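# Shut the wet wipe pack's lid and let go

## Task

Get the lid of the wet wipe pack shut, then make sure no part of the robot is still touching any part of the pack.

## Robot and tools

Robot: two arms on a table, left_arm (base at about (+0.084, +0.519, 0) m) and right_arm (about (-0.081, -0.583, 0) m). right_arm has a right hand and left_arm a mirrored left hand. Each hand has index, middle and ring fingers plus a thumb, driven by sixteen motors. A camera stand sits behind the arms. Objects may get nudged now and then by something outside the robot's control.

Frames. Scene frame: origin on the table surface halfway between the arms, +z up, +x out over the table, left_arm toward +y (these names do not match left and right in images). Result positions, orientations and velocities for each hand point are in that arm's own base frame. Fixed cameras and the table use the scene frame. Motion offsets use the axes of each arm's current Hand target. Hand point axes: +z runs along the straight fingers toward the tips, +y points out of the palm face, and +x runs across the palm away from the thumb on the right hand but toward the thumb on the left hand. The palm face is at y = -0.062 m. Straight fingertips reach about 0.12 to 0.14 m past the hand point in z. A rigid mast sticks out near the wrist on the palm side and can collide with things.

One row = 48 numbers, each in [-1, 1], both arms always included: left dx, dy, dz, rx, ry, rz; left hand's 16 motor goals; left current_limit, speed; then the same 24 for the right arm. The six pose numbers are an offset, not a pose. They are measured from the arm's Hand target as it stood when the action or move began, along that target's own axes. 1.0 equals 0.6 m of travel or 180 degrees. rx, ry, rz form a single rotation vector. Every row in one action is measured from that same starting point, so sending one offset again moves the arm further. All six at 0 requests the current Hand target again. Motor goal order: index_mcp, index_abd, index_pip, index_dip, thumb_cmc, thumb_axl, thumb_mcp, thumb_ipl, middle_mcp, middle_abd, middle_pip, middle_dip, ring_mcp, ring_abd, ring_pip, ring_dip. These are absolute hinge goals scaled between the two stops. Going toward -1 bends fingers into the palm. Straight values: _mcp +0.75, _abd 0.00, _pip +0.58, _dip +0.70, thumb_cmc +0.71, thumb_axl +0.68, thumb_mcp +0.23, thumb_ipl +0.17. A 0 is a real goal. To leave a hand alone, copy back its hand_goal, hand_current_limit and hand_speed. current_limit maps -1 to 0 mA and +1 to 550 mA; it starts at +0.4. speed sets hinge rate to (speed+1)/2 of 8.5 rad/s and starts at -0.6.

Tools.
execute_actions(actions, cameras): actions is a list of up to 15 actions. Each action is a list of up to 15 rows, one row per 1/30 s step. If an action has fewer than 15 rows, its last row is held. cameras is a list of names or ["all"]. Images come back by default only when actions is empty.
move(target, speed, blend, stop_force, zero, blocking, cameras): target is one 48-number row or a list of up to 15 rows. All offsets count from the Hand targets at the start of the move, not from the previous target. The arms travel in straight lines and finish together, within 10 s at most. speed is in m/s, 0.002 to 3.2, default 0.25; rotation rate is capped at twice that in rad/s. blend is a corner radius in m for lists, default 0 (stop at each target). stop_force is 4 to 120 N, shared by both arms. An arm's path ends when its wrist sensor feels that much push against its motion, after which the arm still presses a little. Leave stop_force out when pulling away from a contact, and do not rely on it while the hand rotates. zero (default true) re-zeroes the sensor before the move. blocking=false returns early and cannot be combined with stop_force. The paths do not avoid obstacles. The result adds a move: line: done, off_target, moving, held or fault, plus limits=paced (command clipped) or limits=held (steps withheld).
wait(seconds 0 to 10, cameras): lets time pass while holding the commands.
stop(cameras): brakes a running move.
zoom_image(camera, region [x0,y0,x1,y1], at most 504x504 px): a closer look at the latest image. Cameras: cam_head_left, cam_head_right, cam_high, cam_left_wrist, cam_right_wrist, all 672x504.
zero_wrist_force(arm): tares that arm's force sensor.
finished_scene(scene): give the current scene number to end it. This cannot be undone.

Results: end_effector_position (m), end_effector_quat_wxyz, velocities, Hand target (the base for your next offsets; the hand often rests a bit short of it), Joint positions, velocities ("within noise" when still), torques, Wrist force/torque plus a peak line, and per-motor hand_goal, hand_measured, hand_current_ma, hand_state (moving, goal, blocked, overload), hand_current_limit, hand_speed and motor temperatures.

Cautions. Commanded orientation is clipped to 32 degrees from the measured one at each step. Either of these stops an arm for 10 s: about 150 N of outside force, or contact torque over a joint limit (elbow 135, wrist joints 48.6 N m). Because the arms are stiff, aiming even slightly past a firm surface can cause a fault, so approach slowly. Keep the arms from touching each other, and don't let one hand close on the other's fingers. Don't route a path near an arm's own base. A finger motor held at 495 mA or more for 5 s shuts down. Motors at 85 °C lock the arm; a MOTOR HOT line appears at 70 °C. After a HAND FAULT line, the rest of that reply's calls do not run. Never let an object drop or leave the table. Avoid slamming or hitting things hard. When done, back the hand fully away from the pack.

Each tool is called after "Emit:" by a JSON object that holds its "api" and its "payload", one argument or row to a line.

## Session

Emit:
{"api": "execute_actions", "payload": {
  "actions": []
}}

Emit:
{"api": "zoom_image", "payload": {
  "camera": "cam_head_left",
  "region": [240, 260, 480, 440]
}}

Emit:
{"api": "zoom_image", "payload": {
  "camera": "cam_high",
  "region": [230, 80, 470, 260]
}}

Scene clock: 0.00 s.
left_arm: end_effector_position=(+0.5641, -0.0527, +0.2441) hand_goal=(+0.754, +0.000, +0.576, +0.696, +0.714, +0.678, +0.226, +0.168, +0.754, +0.000, +0.576, +0.696, +0.754, +0.000, +0.576, +0.696) hand_measured=(+0.754, +0.000, +0.576, +0.696, +0.714, +0.678, +0.226, +0.168, +0.754, +0.000, +0.576, +0.696, +0.754, +0.000, +0.576, +0.696) hand_current_ma=(+0, +0, +0, +0, +0, +0, +0, +0, +0, +0, +0, +0, +0, +0, +0, +0) hand_state=(goal, goal, goal, goal, goal, goal, goal, goal, goal, goal, goal, goal, goal, goal, goal, goal) hand_current_limit=0.40 hand_speed=-0.60 end_effector_quat_wxyz=(+0.404, -0.517, +0.697, +0.288) | right_arm: end_effector_position=(+0.8281, -0.0331, +0.1558) hand_goal=(+0.754, +0.000, +0.576, +0.696, +0.714, +0.678, +0.226, +0.168, +0.754, +0.000, +0.576, +0.696, +0.754, +0.000, +0.576, +0.696) hand_measured=(+0.754, +0.000, +0.576, +0.696, +0.714, +0.678, +0.226, +0.168, +0.754, +0.000, +0.576, +0.696, +0.754, +0.000, +0.576, +0.696) hand_current_ma=(+0, +0, +0, +0, +0, +0, +0, +0, +0, +0, +0, +0, +0, +0, +0, +0) hand_state=(goal, goal, goal, goal, goal, goal, goal, goal, goal, goal, goal, goal, goal, goal, goal, goal) hand_current_limit=0.40 hand_speed=-0.60 end_effector_quat_wxyz=(+0.135, -0.273, +0.881, -0.361)
Joint positions: left_arm=[-0.707 -1.058 1.809 1.398 0.651 -0.705] | right_arm=[-0.181 -1.061 1.522 0.463 2.066 0.62]
Joint velocities: within noise
Joint torques (N m): no reading
Motor temperatures (°C): left_arm=[35 31 28 31 34 38] | right_arm=[32 32 27 36 36 32]
Wrist force (N): no reading
Wrist torque (N m): no reading
Wrist force, peak (N): no reading
Hand target: left_arm +0.5641, -0.0527, +0.2441; +0.404, -0.517, +0.697, +0.288 | right_arm +0.8281, -0.0331, +0.1558; +0.135, -0.273, +0.881, -0.361

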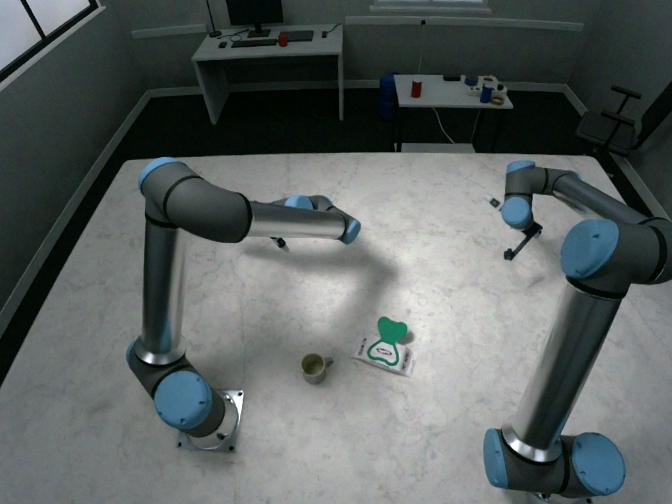

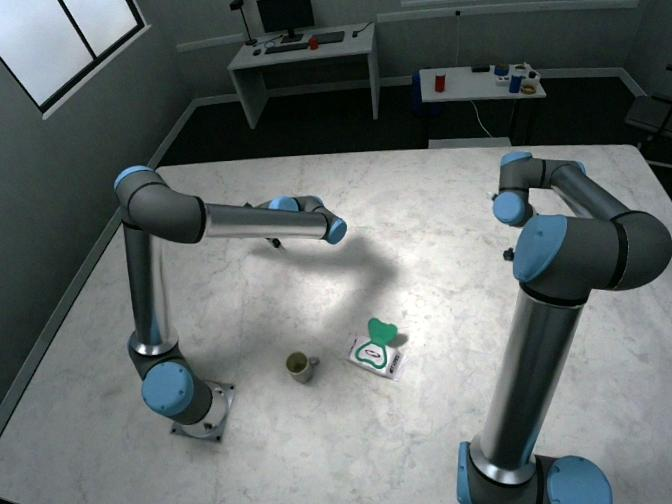

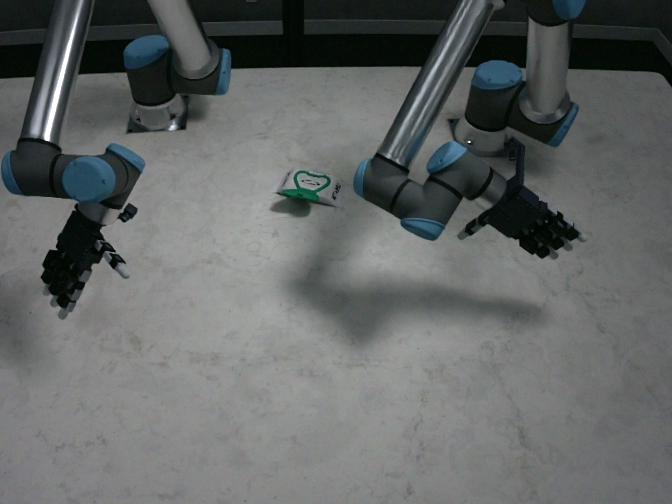

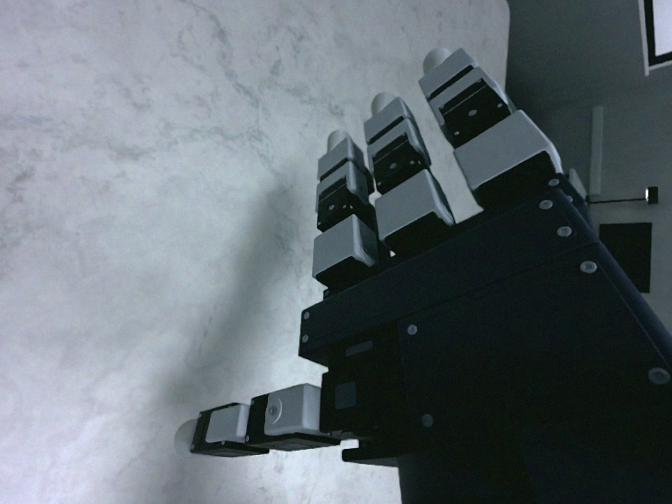

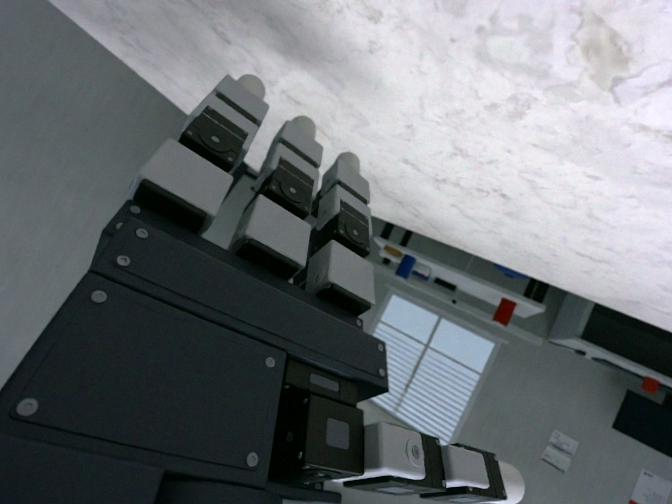

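Scaled by 2.100 from the camera's 672x504 image, which has a finer 960x720 frame.

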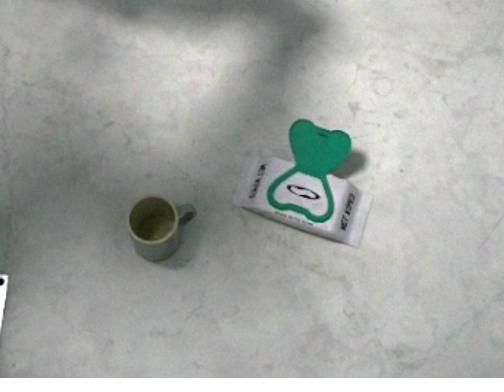

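Scaled by 2.100 from the camera's 672x504 image, which has a finer 960x720 frame.

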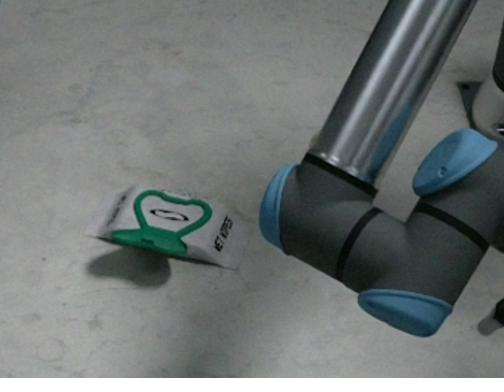

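Emit:
{"api": "move", "payload": {
  "target": [
    [0.2762,0.0297,-0.6533,0.0068,0.3306,0.0229,0.754,0,0.576,0.696,0.714,0.678,0.226,0.168,0.754,0,0.576,0.696,0.754,0,0.576,0.696,0.4,-0.6,0,0,0,0,0,0,0.754,0,0.576,0.696,0.714,0.678,0.226,0.168,0.754,0,0.576,0.696,0.754,0,0.576,0.696,0.4,-0.6],
    [0.6328,0.058,-0.8563,0.0068,0.3306,0.0229,0.754,0,0.576,0.696,0.714,0.678,0.226,0.168,0.754,0,0.576,0.696,0.754,0,0.576,0.696,0.4,-0.6,0,0,0,0,0,0,0.754,0,0.576,0.696,0.714,0.678,0.226,0.168,0.754,0,0.576,0.696,0.754,0,0.576,0.696,0.4,-0.6]
  ],
  "speed": [0.5,0.35],
  "blend": [0.03,0],
  "cameras": ["cam_head_left","cam_high","cam_left_wrist"]
}}

Emit:
{"api": "zoom_image", "payload": {
  "camera": "cam_head_left",
  "region": [330, 260, 450, 380]
}}

Emit:
{"api": "zoom_image", "payload": {
  "camera": "cam_high",
  "region": [240, 120, 380, 260]
}}

Scene clock: 58.53 s.
left_arm: end_effector_position=(+0.3419, -0.6488, +0.1772) hand_goal=(+0.754, +0.000, +0.576, +0.696, +0.714, +0.678, +0.226, +0.168, +0.754, +0.000, +0.576, +0.696, +0.754, +0.000, +0.576, +0.696) hand_measured=(+0.754, +0.000, +0.576, +0.696, +0.714, +0.678, +0.224, +0.168, +0.754, +0.000, +0.576, +0.696, +0.754, +0.000, +0.576, +0.696) hand_current_ma=(-1, +1, +1, +0, +0, -1, -4, +0, -1, +1, +1, +0, -1, +1, +1, +0) hand_state=(goal, goal, goal, goal, goal, goal, goal, goal, goal, goal, goal, goal, goal, goal, goal, goal) hand_current_limit=0.40 hand_speed=-0.60 end_effector_quat_wxyz=(+0.000, -0.564, +0.826, +0.000) | right_arm: end_effector_position=(+0.8281, -0.0331, +0.1558) hand_goal=(+0.754, +0.000, +0.576, +0.696, +0.714, +0.678, +0.226, +0.168, +0.754, +0.000, +0.576, +0.696, +0.754, +0.000, +0.576, +0.696) hand_measured=(+0.748, +0.000, +0.576, +0.696, +0.710, +0.678, +0.226, +0.168, +0.748, +0.000, +0.576, +0.696, +0.748, +0.000, +0.576, +0.696) hand_current_ma=(-4, +0, +0, +0, -3, +0, -1, +0, -6, +0, +0, +0, -6, +0, +0, +0) hand_state=(goal, goal, goal, goal, goal, goal, goal, goal, goal, goal, goal, goal, goal, goal, goal, goal) hand_current_limit=0.40 hand_speed=-0.60 end_effector_quat_wxyz=(+0.135, -0.273, +0.881, -0.361)
Joint positions: left_arm=[-1.216 -0.922 1.365 1.128 1.572 -0.843] | right_arm=[-0.181 -1.061 1.522 0.463 2.066 0.62]
Joint torques (N m): left_arm=[-13.86 -71.14 -42.17 7.62 -2.57 -2.07] | right_arm=[-1.3 -72.88 -37.41 1.74 0.42 0.05]
Wrist force (N): left_arm=[-1.5 -0.2 -0.4] | right_arm=[-0.1 -0.1 -0.1]
Wrist torque (N m): left_arm=[-0.04 0.07 0.03] | right_arm=[-0.01 0.01 -0.01]
Wrist force, peak (N): left_arm=[-2.1 -0.1 -1.8] | right_arm=[0.1 -0.5 -0.6]
Hand target: left_arm +0.3418, -0.6489, +0.1772; +0.000, -0.563, +0.826, +0.000 | right_arm +0.8281, -0.0331, +0.1558; +0.135, -0.273, +0.881, -0.361
Off the commanded pose: left_arm 0.000 m, 0 deg | right_arm 0.000 m, 0 deg.
move: done
Images, in order (width x height): cam_head_left 672x504, cam_high 672x504, cam_left_wrist 672x504.

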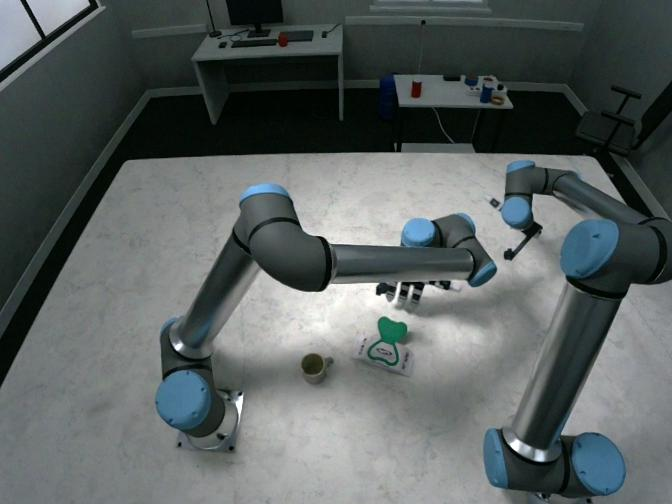

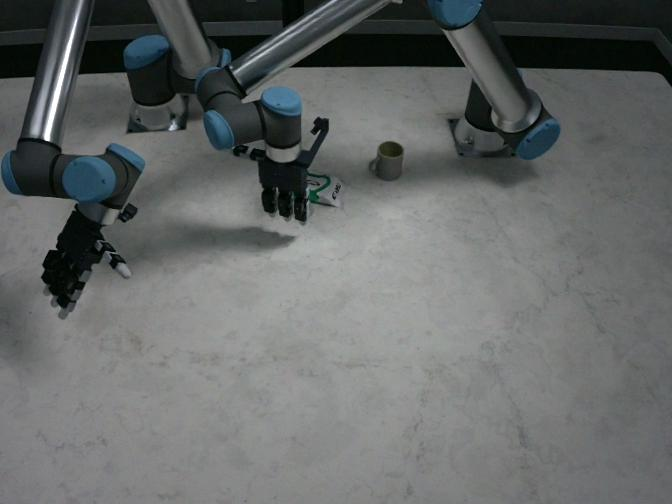

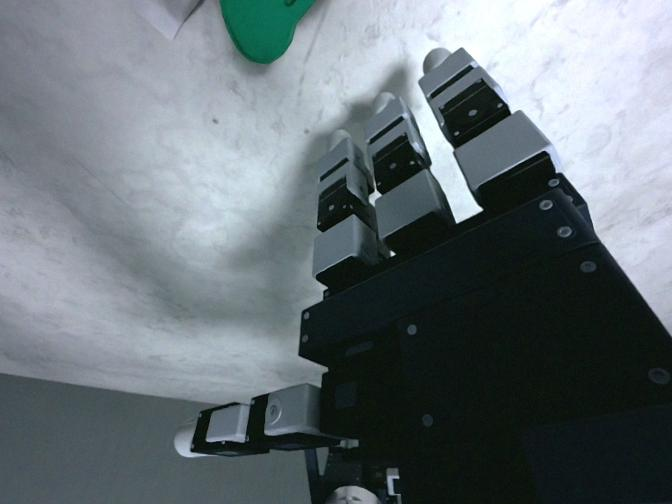

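Scaled by 4.200 from the camera's 672x504 image, which has a finer 960x720 frame.

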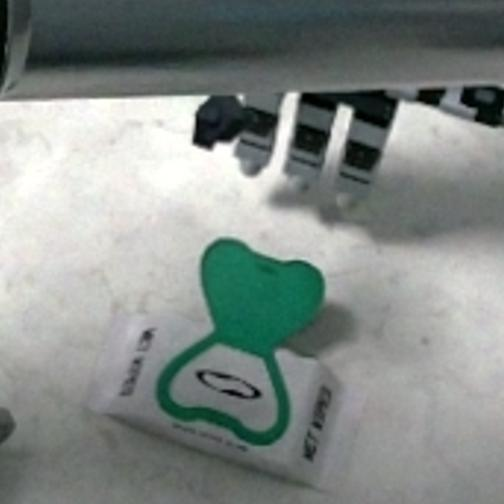

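Scaled by 3.600 from the camera's 672x504 image, which has a finer 960x720 frame.

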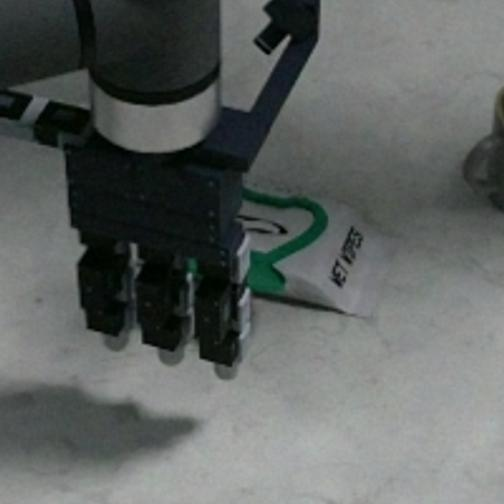

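Emit:
{"api": "move", "payload": {
  "target": [
    [0,0.1667,0,0,0,0,0.754,0,0.576,0.696,0.714,0.678,0.226,0.168,0.754,0,0.576,0.696,0.754,0,0.576,0.696,0.4,-0.6,0,0,0,0,0,0,0.754,0,0.576,0.696,0.714,0.678,0.226,0.168,0.754,0,0.576,0.696,0.754,0,0.576,0.696,0.4,-0.6],
    [0,0.267,-0.0133,0,0,0,0.754,0,0.576,0.696,0.714,0.678,0.226,0.168,0.754,0,0.576,0.696,0.754,0,0.576,0.696,0.4,-0.6,0,0,0,0,0,0,0.754,0,0.576,0.696,0.714,0.678,0.226,0.168,0.754,0,0.576,0.696,0.754,0,0.576,0.696,0.4,-0.6],
    [0,0.35,-0.0133,0,0,0,0.754,0,0.576,0.696,0.714,0.678,0.226,0.168,0.754,0,0.576,0.696,0.754,0,0.576,0.696,0.4,-0.6,0,0,0,0,0,0,0.754,0,0.576,0.696,0.714,0.678,0.226,0.168,0.754,0,0.576,0.696,0.754,0,0.576,0.696,0.4,-0.6],
    [0,0.353,0.055,0,0,0,0.754,0,0.576,0.696,0.714,0.678,0.226,0.168,0.754,0,0.576,0.696,0.754,0,0.576,0.696,0.4,-0.6,0,0,0,0,0,0,0.754,0,0.576,0.696,0.714,0.678,0.226,0.168,0.754,0,0.576,0.696,0.754,0,0.576,0.696,0.4,-0.6]
  ],
  "speed": [0.2,0.12,0.12,0.03],
  "stop_force": 20,
  "cameras": ["cam_high"]
}}

Emit:
{"api": "move", "payload": {
  "target": [
    [0,0,-0.12,0,0,0,0.754,0,0.576,0.696,0.714,0.678,0.226,0.168,0.754,0,0.576,0.696,0.754,0,0.576,0.696,0.4,-0.6,0,0,0,0,0,0,0.754,0,0.576,0.696,0.714,0.678,0.226,0.168,0.754,0,0.576,0.696,0.754,0,0.576,0.696,0.4,-0.6],
    [0,-0.35,-0.2,0,0,0,0.754,0,0.576,0.696,0.714,0.678,0.226,0.168,0.754,0,0.576,0.696,0.754,0,0.576,0.696,0.4,-0.6,0,0,0,0,0,0,0.754,0,0.576,0.696,0.714,0.678,0.226,0.168,0.754,0,0.576,0.696,0.754,0,0.576,0.696,0.4,-0.6]
  ],
  "speed": 0.3,
  "blend": [0.03,0],
  "cameras": ["cam_head_left","cam_high"]
}}

Emit:
{"api": "zoom_image", "payload": {
  "camera": "cam_head_left",
  "region": [330, 280, 450, 400]
}}

Emit:
{"api": "zoom_image", "payload": {
  "camera": "cam_high",
  "region": [240, 120, 360, 240]
}}

Scene clock: 85.23 s.
left_arm: end_effector_position=(+0.1446, -0.5716, +0.1444) hand_goal=(+0.754, +0.000, +0.576, +0.696, +0.714, +0.678, +0.226, +0.168, +0.754, +0.000, +0.576, +0.696, +0.754, +0.000, +0.576, +0.696) hand_measured=(+0.760, +0.002, +0.580, +0.696, +0.714, +0.678, +0.224, +0.168, +0.754, +0.000, +0.576, +0.696, +0.758, +0.000, +0.578, +0.696) hand_current_ma=(+8, +1, +5, +0, +0, -1, -4, +0, -1, +1, +1, +0, +5, +0, +2, +0) hand_state=(goal, goal, goal, goal, goal, goal, goal, goal, goal, goal, goal, goal, goal, goal, goal, goal) hand_current_limit=0.40 hand_speed=-0.60 end_effector_quat_wxyz=(+0.000, -0.563, +0.826, +0.000) | right_arm: end_effector_position=(+0.8281, -0.0331, +0.1558) hand_goal=(+0.754, +0.000, +0.576, +0.696, +0.714, +0.678, +0.226, +0.168, +0.754, +0.000, +0.576, +0.696, +0.754, +0.000, +0.576, +0.696) hand_measured=(+0.748, +0.000, +0.576, +0.696, +0.710, +0.678, +0.226, +0.168, +0.748, +0.000, +0.576, +0.696, +0.748, +0.000, +0.576, +0.696) hand_current_ma=(-4, +0, +0, +0, -3, +0, -1, +0, -6, +0, +0, +0, -6, +0, +0, +0) hand_state=(goal, goal, goal, goal, goal, goal, goal, goal, goal, goal, goal, goal, goal, goal, goal, goal) hand_current_limit=0.40 hand_speed=-0.60 end_effector_quat_wxyz=(+0.135, -0.273, +0.881, -0.361)
Joint positions: left_arm=[-1.473 -1.125 1.769 0.928 1.572 -1.099] | right_arm=[-0.181 -1.061 1.522 0.463 2.066 0.62]
Joint torques (N m): left_arm=[-13.64 -52.96 -19.72 -0.15 -2.05 -2.15] | right_arm=[-1.67 -72.29 -37.15 1.93 0.2 -0.02]
Wrist force (N): left_arm=[-1.1 -0.6 -0.4] | right_arm=[0.2 -0.2 -0.2]
Wrist torque (N m): left_arm=[0.02 0.01 0.01] | right_arm=[-0.02 -0.02 0.02]
Wrist force, peak (N): left_arm=[-1.1 -1.4 -2.2] | right_arm=[0.4 -0.3 -0.4]
Hand target: left_arm +0.1446, -0.5716, +0.1444; +0.000, -0.563, +0.826, +0.000 | right_arm +0.8281, -0.0331, +0.1558; +0.135, -0.273, +0.881, -0.361
Off the commanded pose: left_arm 0.000 m, 0 deg | right_arm 0.000 m, 0 deg.
move: done
Images, in order (width x height): cam_high 672x504.

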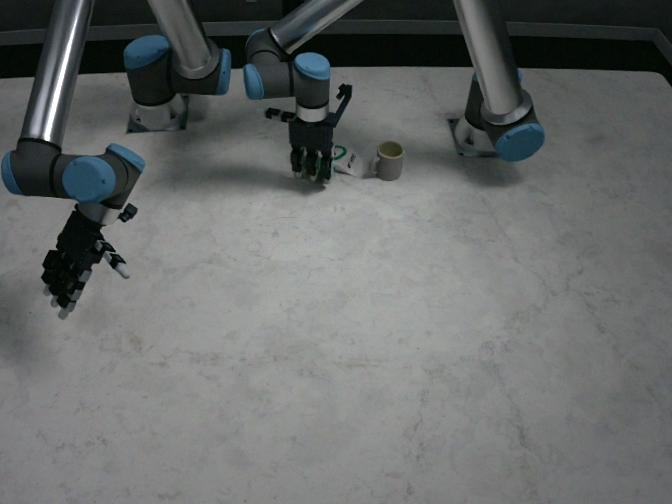

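Scene clock: 86.87 s.
left_arm: end_effector_position=(+0.3402, -0.6482, +0.2642) hand_goal=(+0.754, +0.000, +0.576, +0.696, +0.714, +0.678, +0.226, +0.168, +0.754, +0.000, +0.576, +0.696, +0.754, +0.000, +0.576, +0.696) hand_measured=(+0.754, +0.002, +0.578, +0.696, +0.714, +0.678, +0.222, +0.168, +0.754, +0.000, +0.576, +0.696, +0.754, +0.000, +0.578, +0.696) hand_current_ma=(+0, +1, +2, +0, +0, -1, -5, +0, -1, +1, +1, +0, +0, +0, +2, +0) hand_state=(goal, goal, goal, goal, goal, goal, goal, goal, goal, goal, goal, goal, goal, goal, goal, goal) hand_current_limit=0.40 hand_speed=-0.60 end_effector_quat_wxyz=(+0.000, -0.563, +0.826, +0.000) | right_arm: end_effector_position=(+0.8281, -0.0331, +0.1558) hand_goal=(+0.754, +0.000, +0.576, +0.696, +0.714, +0.678, +0.226, +0.168, +0.754, +0.000, +0.576, +0.696, +0.754, +0.000, +0.576, +0.696) hand_measured=(+0.748, +0.000, +0.576, +0.696, +0.710, +0.678, +0.226, +0.168, +0.748, +0.000, +0.576, +0.696, +0.748, +0.000, +0.576, +0.696) hand_current_ma=(-4, +0, +0, +0, -3, +0, -1, +0, -6, +0, +0, +0, -6, +0, +0, +0) hand_state=(goal, goal, goal, goal, goal, goal, goal, goal, goal, goal, goal, goal, goal, goal, goal, goal) hand_current_limit=0.40 hand_speed=-0.60 end_effector_quat_wxyz=(+0.135, -0.273, +0.881, -0.361)
Joint positions: left_arm=[-1.218 -0.978 1.295 1.254 1.572 -0.845] | right_arm=[-0.181 -1.061 1.522 0.463 2.066 0.62]
Joint torques (N m): left_arm=[12.98 -70.5 -43.21 7.49 3.02 1.81] | right_arm=[-0.79 -73.56 -37.71 1.64 0.27 -0.14]
Wrist force (N): left_arm=[-1.5 0.0 -1.1] | right_arm=[0.4 -0.3 -0.1]
Wrist torque (N m): left_arm=[0.06 0.04 -0.24] | right_arm=[-0.02 -0.05 0.03]
Wrist force, peak (N): left_arm=[-1.8 -2.0 -1.2] | right_arm=[0.1 -0.4 -0.5]
Hand target: left_arm +0.3402, -0.6482, +0.2642; +0.000, -0.563, +0.826, +0.000 | right_arm +0.8281, -0.0331, +0.1558; +0.135, -0.273, +0.881, -0.361
Off the commanded pose: left_arm 0.000 m, 0 deg | right_arm 0.000 m, 0 deg.
move: done
Images, in order (width x height): cam_head_left 672x504, cam_high 672x504.

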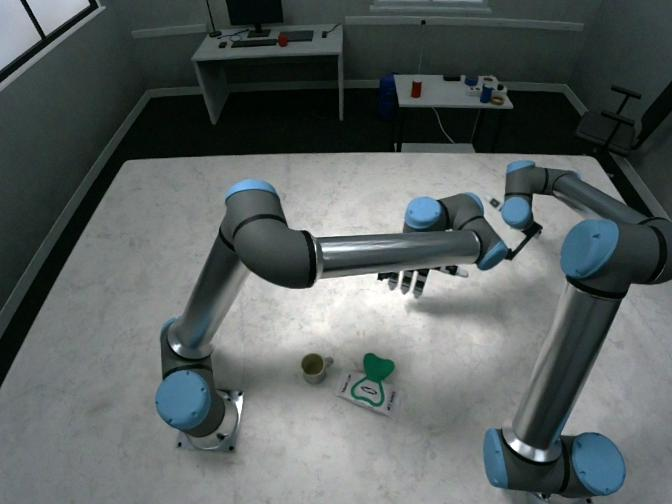

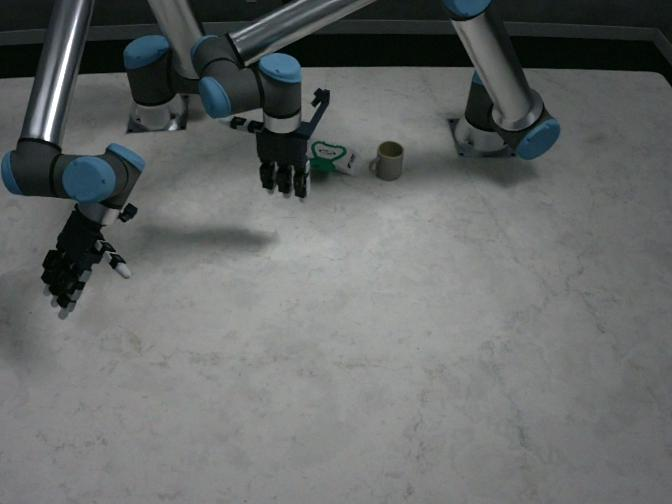

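Scaled by 4.200 from the camera's 672x504 image, which has a finer 960x720 frame.

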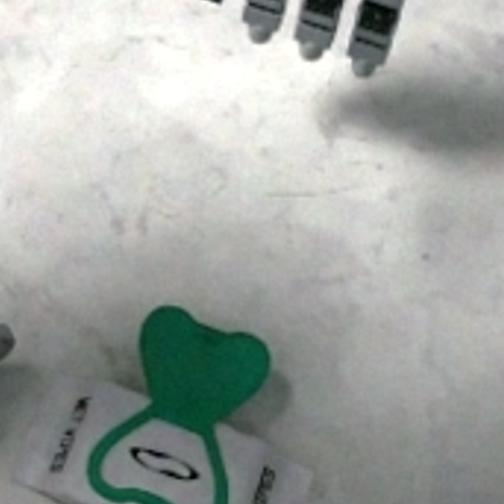

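Scaled by 4.200 from the camera's 672x504 image, which has a finer 960x720 frame.

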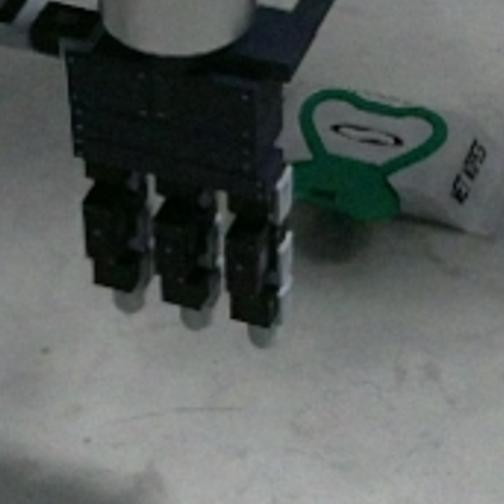

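Emit:
{"api": "move", "payload": {
  "target": [0.25,-0.25,-0.05,0,0,0,0.754,0,0.576,0.696,0.714,0.678,0.226,0.168,0.754,0,0.576,0.696,0.754,0,0.576,0.696,0.4,-0.6,0,0,0,0,0,0,0.754,0,0.576,0.696,0.714,0.678,0.226,0.168,0.754,0,0.576,0.696,0.754,0,0.576,0.696,0.4,-0.6],
  "speed": 0.4,
  "cameras": ["cam_head_left","cam_head_right","cam_high","cam_left_wrist"]
}}

Emit:
{"api": "zoom_image", "payload": {
  "camera": "cam_high",
  "region": [280, 120, 380, 220]
}}

Emit:
{"api": "zoom_image", "payload": {
  "camera": "cam_head_left",
  "region": [320, 330, 420, 430]
}}

Emit:
{"api": "zoom_image", "payload": {
  "camera": "cam_head_right",
  "region": [310, 330, 410, 430]
}}

Scene clock: 132.53 s.
left_arm: end_effector_position=(+0.4252, -0.8426, +0.2941) hand_goal=(+0.754, +0.000, +0.576, +0.696, +0.714, +0.678, +0.226, +0.168, +0.754, +0.000, +0.576, +0.696, +0.754, +0.000, +0.576, +0.696) hand_measured=(+0.754, +0.002, +0.578, +0.696, +0.714, +0.678, +0.222, +0.168, +0.754, +0.000, +0.576, +0.696, +0.754, +0.000, +0.578, +0.696) hand_current_ma=(+0, +1, +2, +0, +0, -1, -5, +0, -1, +1, +1, +0, +0, +0, +2, +0) hand_state=(goal, goal, goal, goal, goal, goal, goal, goal, goal, goal, goal, goal, goal, goal, goal, goal) hand_current_limit=0.40 hand_speed=-0.60 end_effector_quat_wxyz=(+0.000, -0.564, +0.826, +0.000) | right_arm: end_effector_position=(+0.8281, -0.0331, +0.1558) hand_goal=(+0.754, +0.000, +0.576, +0.696, +0.714, +0.678, +0.226, +0.168, +0.754, +0.000, +0.576, +0.696, +0.754, +0.000, +0.576, +0.696) hand_measured=(+0.748, +0.000, +0.576, +0.696, +0.710, +0.678, +0.226, +0.168, +0.748, +0.000, +0.576, +0.696, +0.748, +0.000, +0.576, +0.696) hand_current_ma=(-4, +0, +0, +0, -3, +0, -1, +0, -6, +0, +0, +0, -6, +0, +0, +0) hand_state=(goal, goal, goal, goal, goal, goal, goal, goal, goal, goal, goal, goal, goal, goal, goal, goal) hand_current_limit=0.40 hand_speed=-0.60 end_effector_quat_wxyz=(+0.135, -0.273, +0.881, -0.361)
Joint positions: left_arm=[-1.205 -0.525 0.432 1.664 1.572 -0.832] | right_arm=[-0.181 -1.061 1.522 0.463 2.066 0.62]
Joint torques (N m): left_arm=[14.91 -96.76 -46.08 7.64 2.89 1.83] | right_arm=[-0.48 -73.87 -37.28 1.87 0.32 -0.09]
Wrist force (N): left_arm=[-1.5 0.0 -0.7] | right_arm=[0.1 0.0 -0.4]
Wrist torque (N m): left_arm=[0.09 0.10 -0.26] | right_arm=[0.04 0.00 0.01]
Wrist force, peak (N): left_arm=[-2.9 1.4 -0.6] | right_arm=[-0.3 -0.1 -0.6]
Hand target: left_arm +0.4252, -0.8426, +0.2941; +0.000, -0.563, +0.826, +0.000 | right_arm +0.8281, -0.0331, +0.1558; +0.135, -0.273, +0.881, -0.361
Off the commanded pose: left_arm 0.000 m, 0 deg | right_arm 0.000 m, 0 deg.
move: done
Images, in order (width x height): cam_head_left 672x504, cam_head_right 672x504, cam_high 672x504, cam_left_wrist 672x504.

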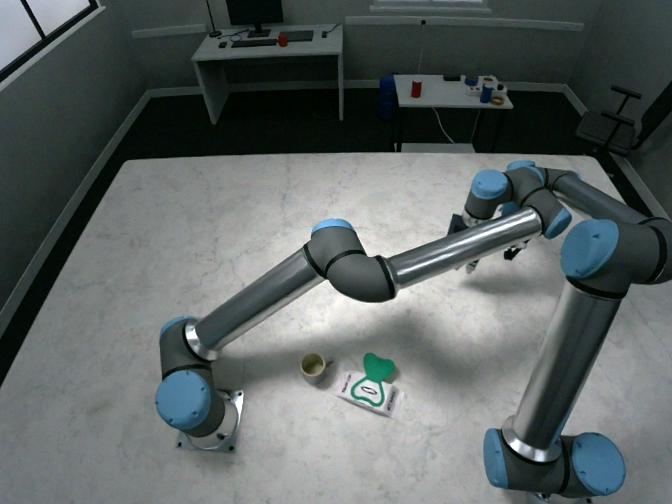

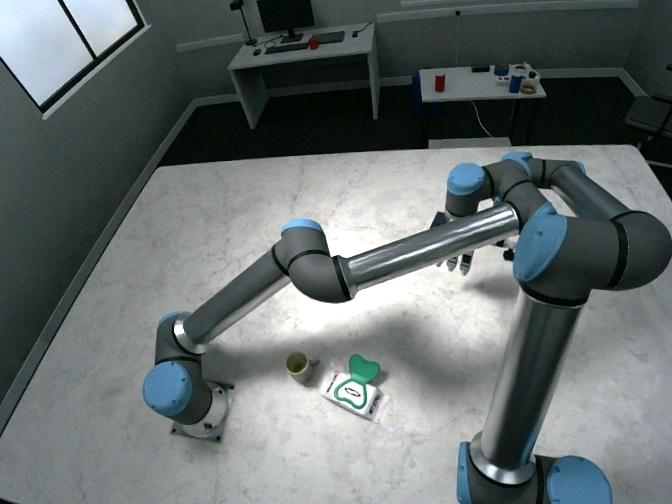

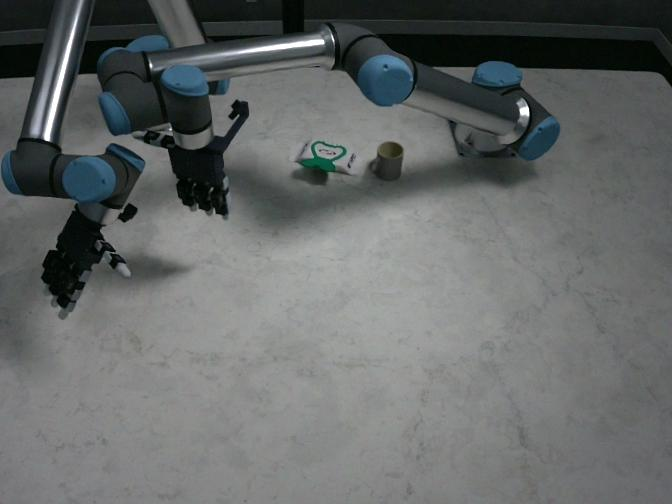

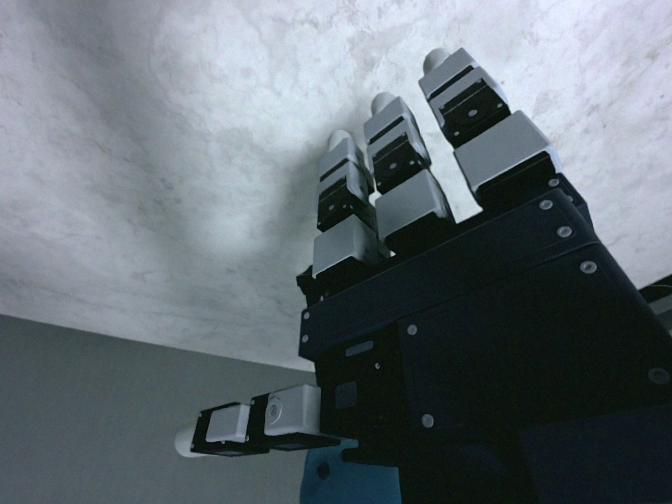

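Scaled by 5.040 from the camera's 672x504 image, which has a finer 960x720 frame.

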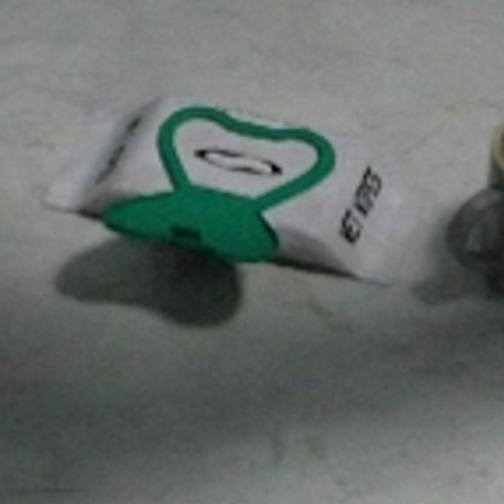

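Scaled by 5.040 from the camera's 672x504 image, which has a finer 960x720 frame.

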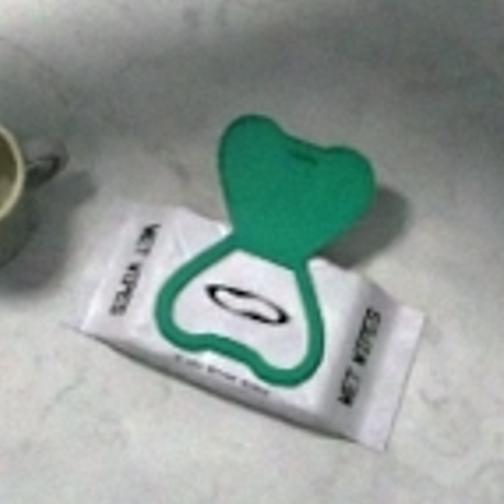

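Scaled by 5.040 from the camera's 672x504 image, which has a finer 960x720 frame.

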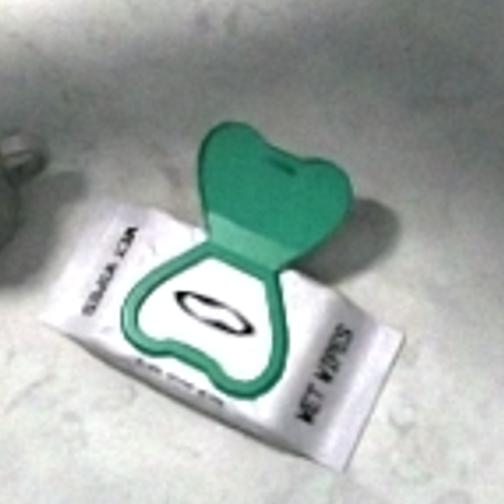

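Emit:
{"api": "move", "payload": {
  "target": [
    [-0.2495,0.4565,0.1735,0,0,0,0.754,0,-0.08,0.696,0.714,0.678,0.226,0.168,0.754,0,-0.08,0.696,0.754,0,-0.08,0.696,0.6,-0.4,0,0,0,0,0,0,0.754,0,0.576,0.696,0.714,0.678,0.226,0.168,0.754,0,0.576,0.696,0.754,0,0.576,0.696,0.4,-0.6],
    [-0.2495,0.4898,0.2868,0,0,0,0.754,0,-0.08,0.696,0.714,0.678,0.226,0.168,0.754,0,-0.08,0.696,0.754,0,-0.08,0.696,0.6,-0.4,0,0,0,0,0,0,0.754,0,0.576,0.696,0.714,0.678,0.226,0.168,0.754,0,0.576,0.696,0.754,0,0.576,0.696,0.4,-0.6]
  ],
  "speed": [0.4,0.2],
  "blend": [0.01,0],
  "cameras": ["cam_head_right","cam_high","cam_left_wrist"]
}}

Emit:
{"api": "zoom_image", "payload": {
  "camera": "cam_head_right",
  "region": [310, 310, 430, 430]
}}

Emit:
{"api": "zoom_image", "payload": {
  "camera": "cam_high",
  "region": [270, 100, 390, 220]
}}

Scene clock: 283.53 s.
left_arm: end_effector_position=(+0.2061, -0.5960, +0.1223) hand_goal=(+0.754, +0.000, -0.080, +0.696, +0.714, +0.678, +0.226, +0.168, +0.754, +0.000, -0.080, +0.696, +0.754, +0.000, -0.080, +0.696) hand_measured=(+0.754, +0.002, -0.076, +0.696, +0.714, +0.678, +0.222, +0.168, +0.754, +0.000, -0.074, +0.696, +0.754, +0.000, -0.074, +0.696) hand_current_ma=(+0, +1, +6, +0, +0, -1, -5, +0, -1, +1, +7, +0, +0, +0, +8, +0) hand_state=(goal, goal, goal, goal, goal, goal, goal, goal, goal, goal, goal, goal, goal, goal, goal, goal) hand_current_limit=0.60 hand_speed=-0.40 end_effector_quat_wxyz=(+0.000, -0.563, +0.826, +0.000) | right_arm: end_effector_position=(+0.8281, -0.0331, +0.1558) hand_goal=(+0.754, +0.000, +0.576, +0.696, +0.714, +0.678, +0.226, +0.168, +0.754, +0.000, +0.576, +0.696, +0.754, +0.000, +0.576, +0.696) hand_measured=(+0.748, +0.000, +0.576, +0.696, +0.710, +0.678, +0.226, +0.168, +0.748, +0.000, +0.576, +0.696, +0.748, +0.000, +0.576, +0.696) hand_current_ma=(-4, +0, +0, +0, -3, +0, -1, +0, -6, +0, +0, +0, -6, +0, +0, +0) hand_state=(goal, goal, goal, goal, goal, goal, goal, goal, goal, goal, goal, goal, goal, goal, goal, goal) hand_current_limit=0.40 hand_speed=-0.60 end_effector_quat_wxyz=(+0.135, -0.273, +0.881, -0.361)
Joint positions: left_arm=[-1.381 -1.039 1.676 0.934 1.572 -1.007] | right_arm=[-0.181 -1.061 1.522 0.463 2.066 0.62]
Joint torques (N m): left_arm=[-12.65 -58.77 -20.1 -0.55 -2.48 -1.95] | right_arm=[-1.12 -73.82 -38.01 1.72 0.17 -0.34]
Wrist force (N): left_arm=[-1.4 -0.1 -0.5] | right_arm=[-0.2 0.0 0.0]
Wrist torque (N m): left_arm=[0.08 0.06 0.00] | right_arm=[0.00 0.03 -0.01]
Wrist force, peak (N): left_arm=[-2.7 1.8 -0.6] | right_arm=[0.2 -0.6 -0.4]
Hand target: left_arm +0.2060, -0.5960, +0.1222; +0.000, -0.563, +0.826, +0.000 | right_arm +0.8281, -0.0331, +0.1558; +0.135, -0.273, +0.881, -0.361
Off the commanded pose: left_arm 0.000 m, 0 deg | right_arm 0.000 m, 0 deg.
move: done
Images, in order (width x height): cam_head_right 672x504, cam_high 672x504, cam_left_wrist 672x504.

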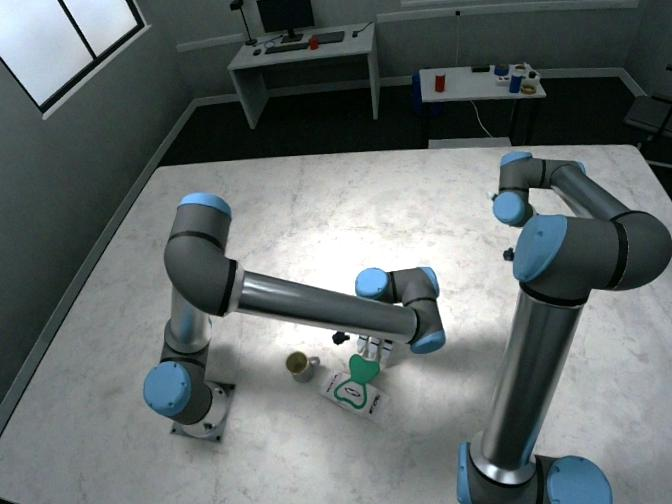

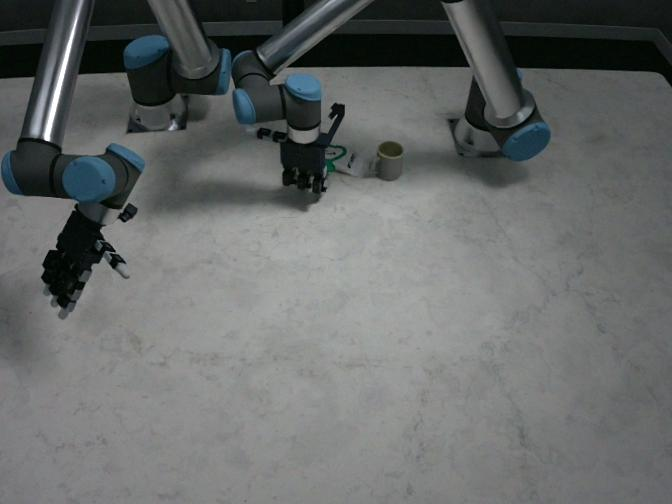

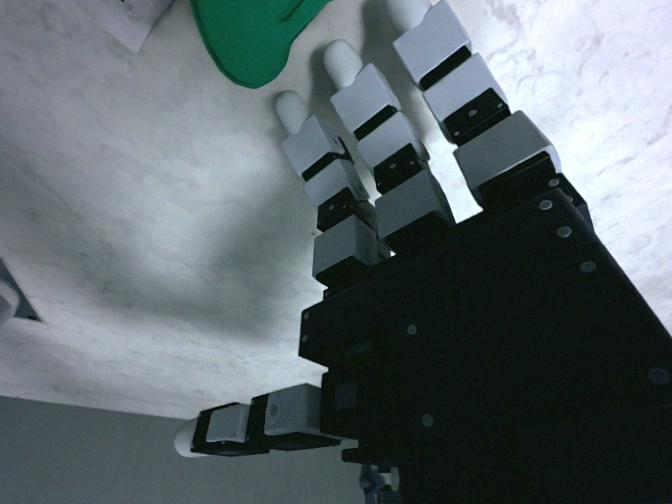

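Scaled by 4.200 from the camera's 672x504 image, which has a finer 960x720 frame.

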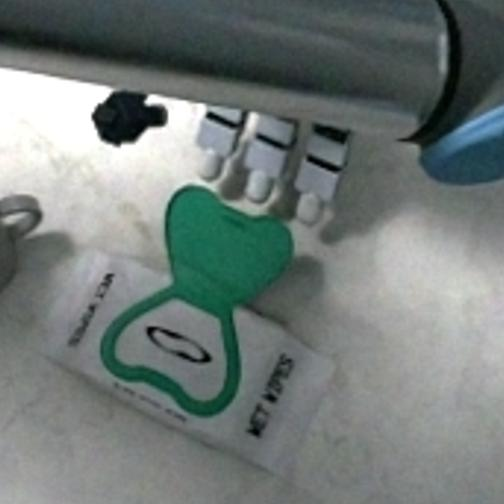

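Scaled by 4.200 from the camera's 672x504 image, which has a finer 960x720 frame.

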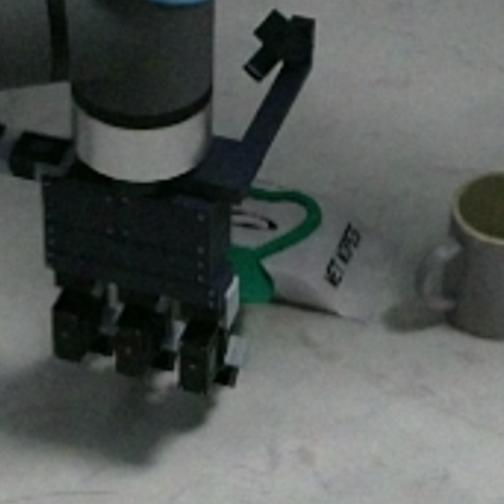

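Emit:
{"api": "move", "payload": {
  "target": [
    [-0.013,0.0733,-0.003,0,0,0,0.754,0,-0.08,0.696,0.714,0.678,0.226,0.168,0.754,0,-0.08,0.696,0.754,0,-0.08,0.696,0.6,-0.4,0,0,0,0,0,0,0.754,0,0.576,0.696,0.714,0.678,0.226,0.168,0.754,0,0.576,0.696,0.754,0,0.576,0.696,0.4,-0.6],
    [-0.013,0.1,-0.0617,0,0,0,0.754,0,-0.08,0.696,0.714,0.678,0.226,0.168,0.754,0,-0.08,0.696,0.754,0,-0.08,0.696,0.6,-0.4,0,0,0,0,0,0,0.754,0,0.576,0.696,0.714,0.678,0.226,0.168,0.754,0,0.576,0.696,0.754,0,0.576,0.696,0.4,-0.6],
    [-0.013,0.15,-0.0917,0,0,0,0.754,0,-0.08,0.696,0.714,0.678,0.226,0.168,0.754,0,-0.08,0.696,0.754,0,-0.08,0.696,0.6,-0.4,0,0,0,0,0,0,0.754,0,0.576,0.696,0.714,0.678,0.226,0.168,0.754,0,0.576,0.696,0.754,0,0.576,0.696,0.4,-0.6]
  ],
  "speed": 0.08,
  "blend": [0.003,0.01,0],
  "cameras": ["cam_head_right","cam_high","cam_left_wrist"]
}}

Emit:
{"api": "zoom_image", "payload": {
  "camera": "cam_head_right",
  "region": [310, 310, 430, 430]
}}

Emit:
{"api": "zoom_image", "payload": {
  "camera": "cam_high",
  "region": [270, 100, 390, 220]
}}

Scene clock: 297.33 s.
left_arm: end_effector_position=(+0.1252, -0.5559, +0.1773) hand_goal=(+0.754, +0.000, -0.080, +0.696, +0.714, +0.678, +0.226, +0.168, +0.754, +0.000, -0.080, +0.696, +0.754, +0.000, -0.080, +0.696) hand_measured=(+0.754, +0.002, -0.076, +0.696, +0.714, +0.678, +0.222, +0.168, +0.754, +0.000, -0.074, +0.696, +0.754, +0.000, -0.074, +0.696) hand_current_ma=(+0, +1, +6, +0, +0, -1, -5, +0, -1, +1, +7, +0, +0, +0, +8, +0) hand_state=(goal, goal, goal, goal, goal, goal, goal, goal, goal, goal, goal, goal, goal, goal, goal, goal) hand_current_limit=0.60 hand_speed=-0.40 end_effector_quat_wxyz=(+0.000, -0.563, +0.826, +0.000) | right_arm: end_effector_position=(+0.8281, -0.0331, +0.1558) hand_goal=(+0.754, +0.000, +0.576, +0.696, +0.714, +0.678, +0.226, +0.168, +0.754, +0.000, +0.576, +0.696, +0.754, +0.000, +0.576, +0.696) hand_measured=(+0.748, +0.000, +0.576, +0.696, +0.710, +0.678, +0.226, +0.168, +0.748, +0.000, +0.576, +0.696, +0.748, +0.000, +0.576, +0.696) hand_current_ma=(-4, +0, +0, +0, -3, +0, -1, +0, -6, +0, +0, +0, -6, +0, +0, +0) hand_state=(goal, goal, goal, goal, goal, goal, goal, goal, goal, goal, goal, goal, goal, goal, goal, goal) hand_current_limit=0.40 hand_speed=-0.60 end_effector_quat_wxyz=(+0.135, -0.273, +0.881, -0.361)
Joint positions: left_arm=[-1.503 -1.188 1.794 0.966 1.572 -1.13] | right_arm=[-0.181 -1.061 1.522 0.463 2.066 0.62]
Joint torques (N m): left_arm=[-12.54 -67.66 -20.76 7.82 -1.5 -1.83] | right_arm=[-1.56 -74.74 -36.77 1.81 -0.08 -0.32]
Wrist force (N): left_arm=[-1.3 -0.2 -0.4] | right_arm=[-0.1 0.0 0.0]
Wrist torque (N m): left_arm=[-0.01 0.01 0.00] | right_arm=[0.00 0.01 0.00]
Wrist force, peak (N): left_arm=[-1.5 -0.2 -0.8] | right_arm=[0.4 -0.3 -0.5]
Hand target: left_arm +0.1251, -0.5559, +0.1773; +0.000, -0.563, +0.826, +0.000 | right_arm +0.8281, -0.0331, +0.1558; +0.135, -0.273, +0.881, -0.361
Off the commanded pose: left_arm 0.000 m, 0 deg | right_arm 0.000 m, 0 deg.
move: done
Images, in order (width x height): cam_head_right 672x504, cam_high 672x504, cam_left_wrist 672x504.

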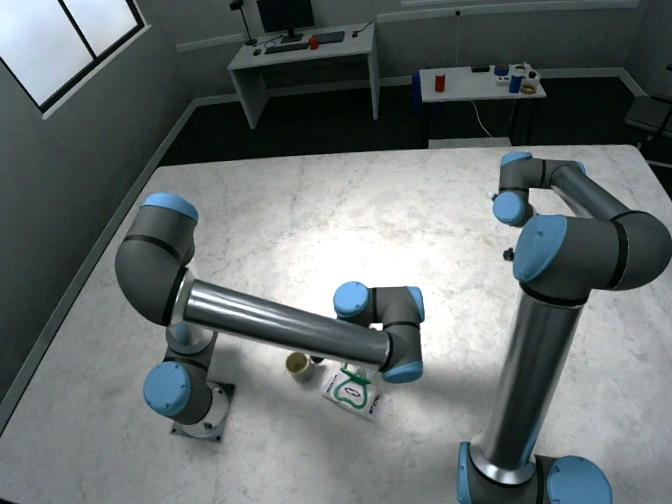

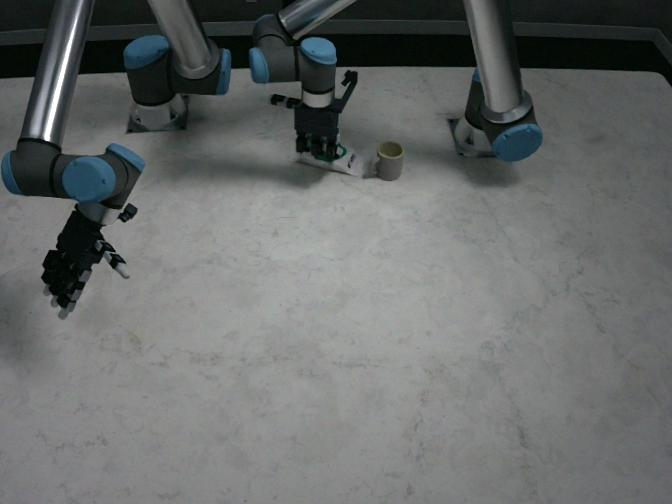

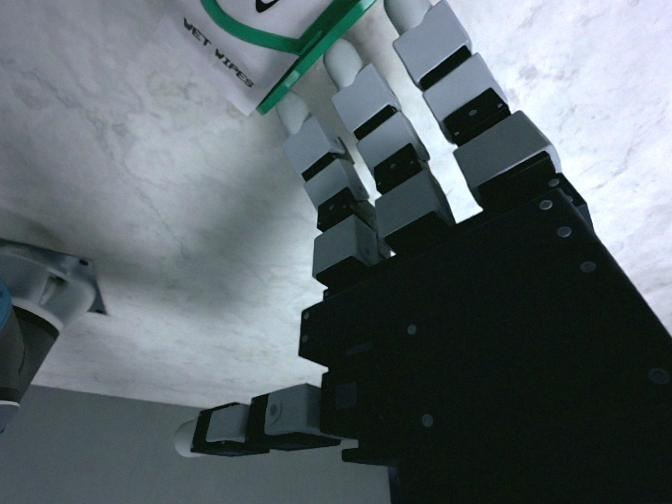

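Scaled by 4.200 from the camera's 672x504 image, which has a finer 960x720 frame.

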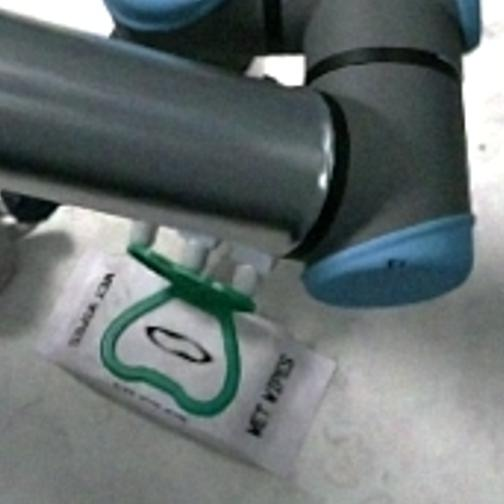

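Scaled by 4.200 from the camera's 672x504 image, which has a finer 960x720 frame.

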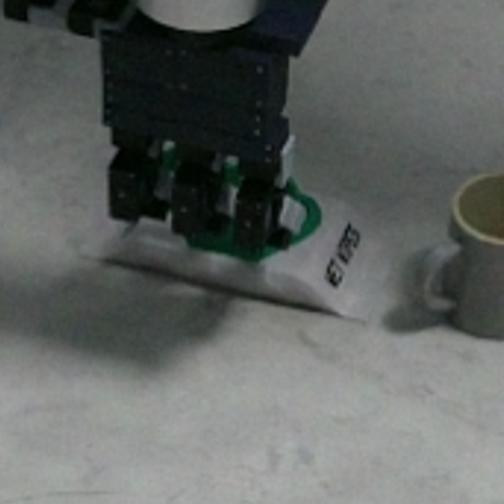

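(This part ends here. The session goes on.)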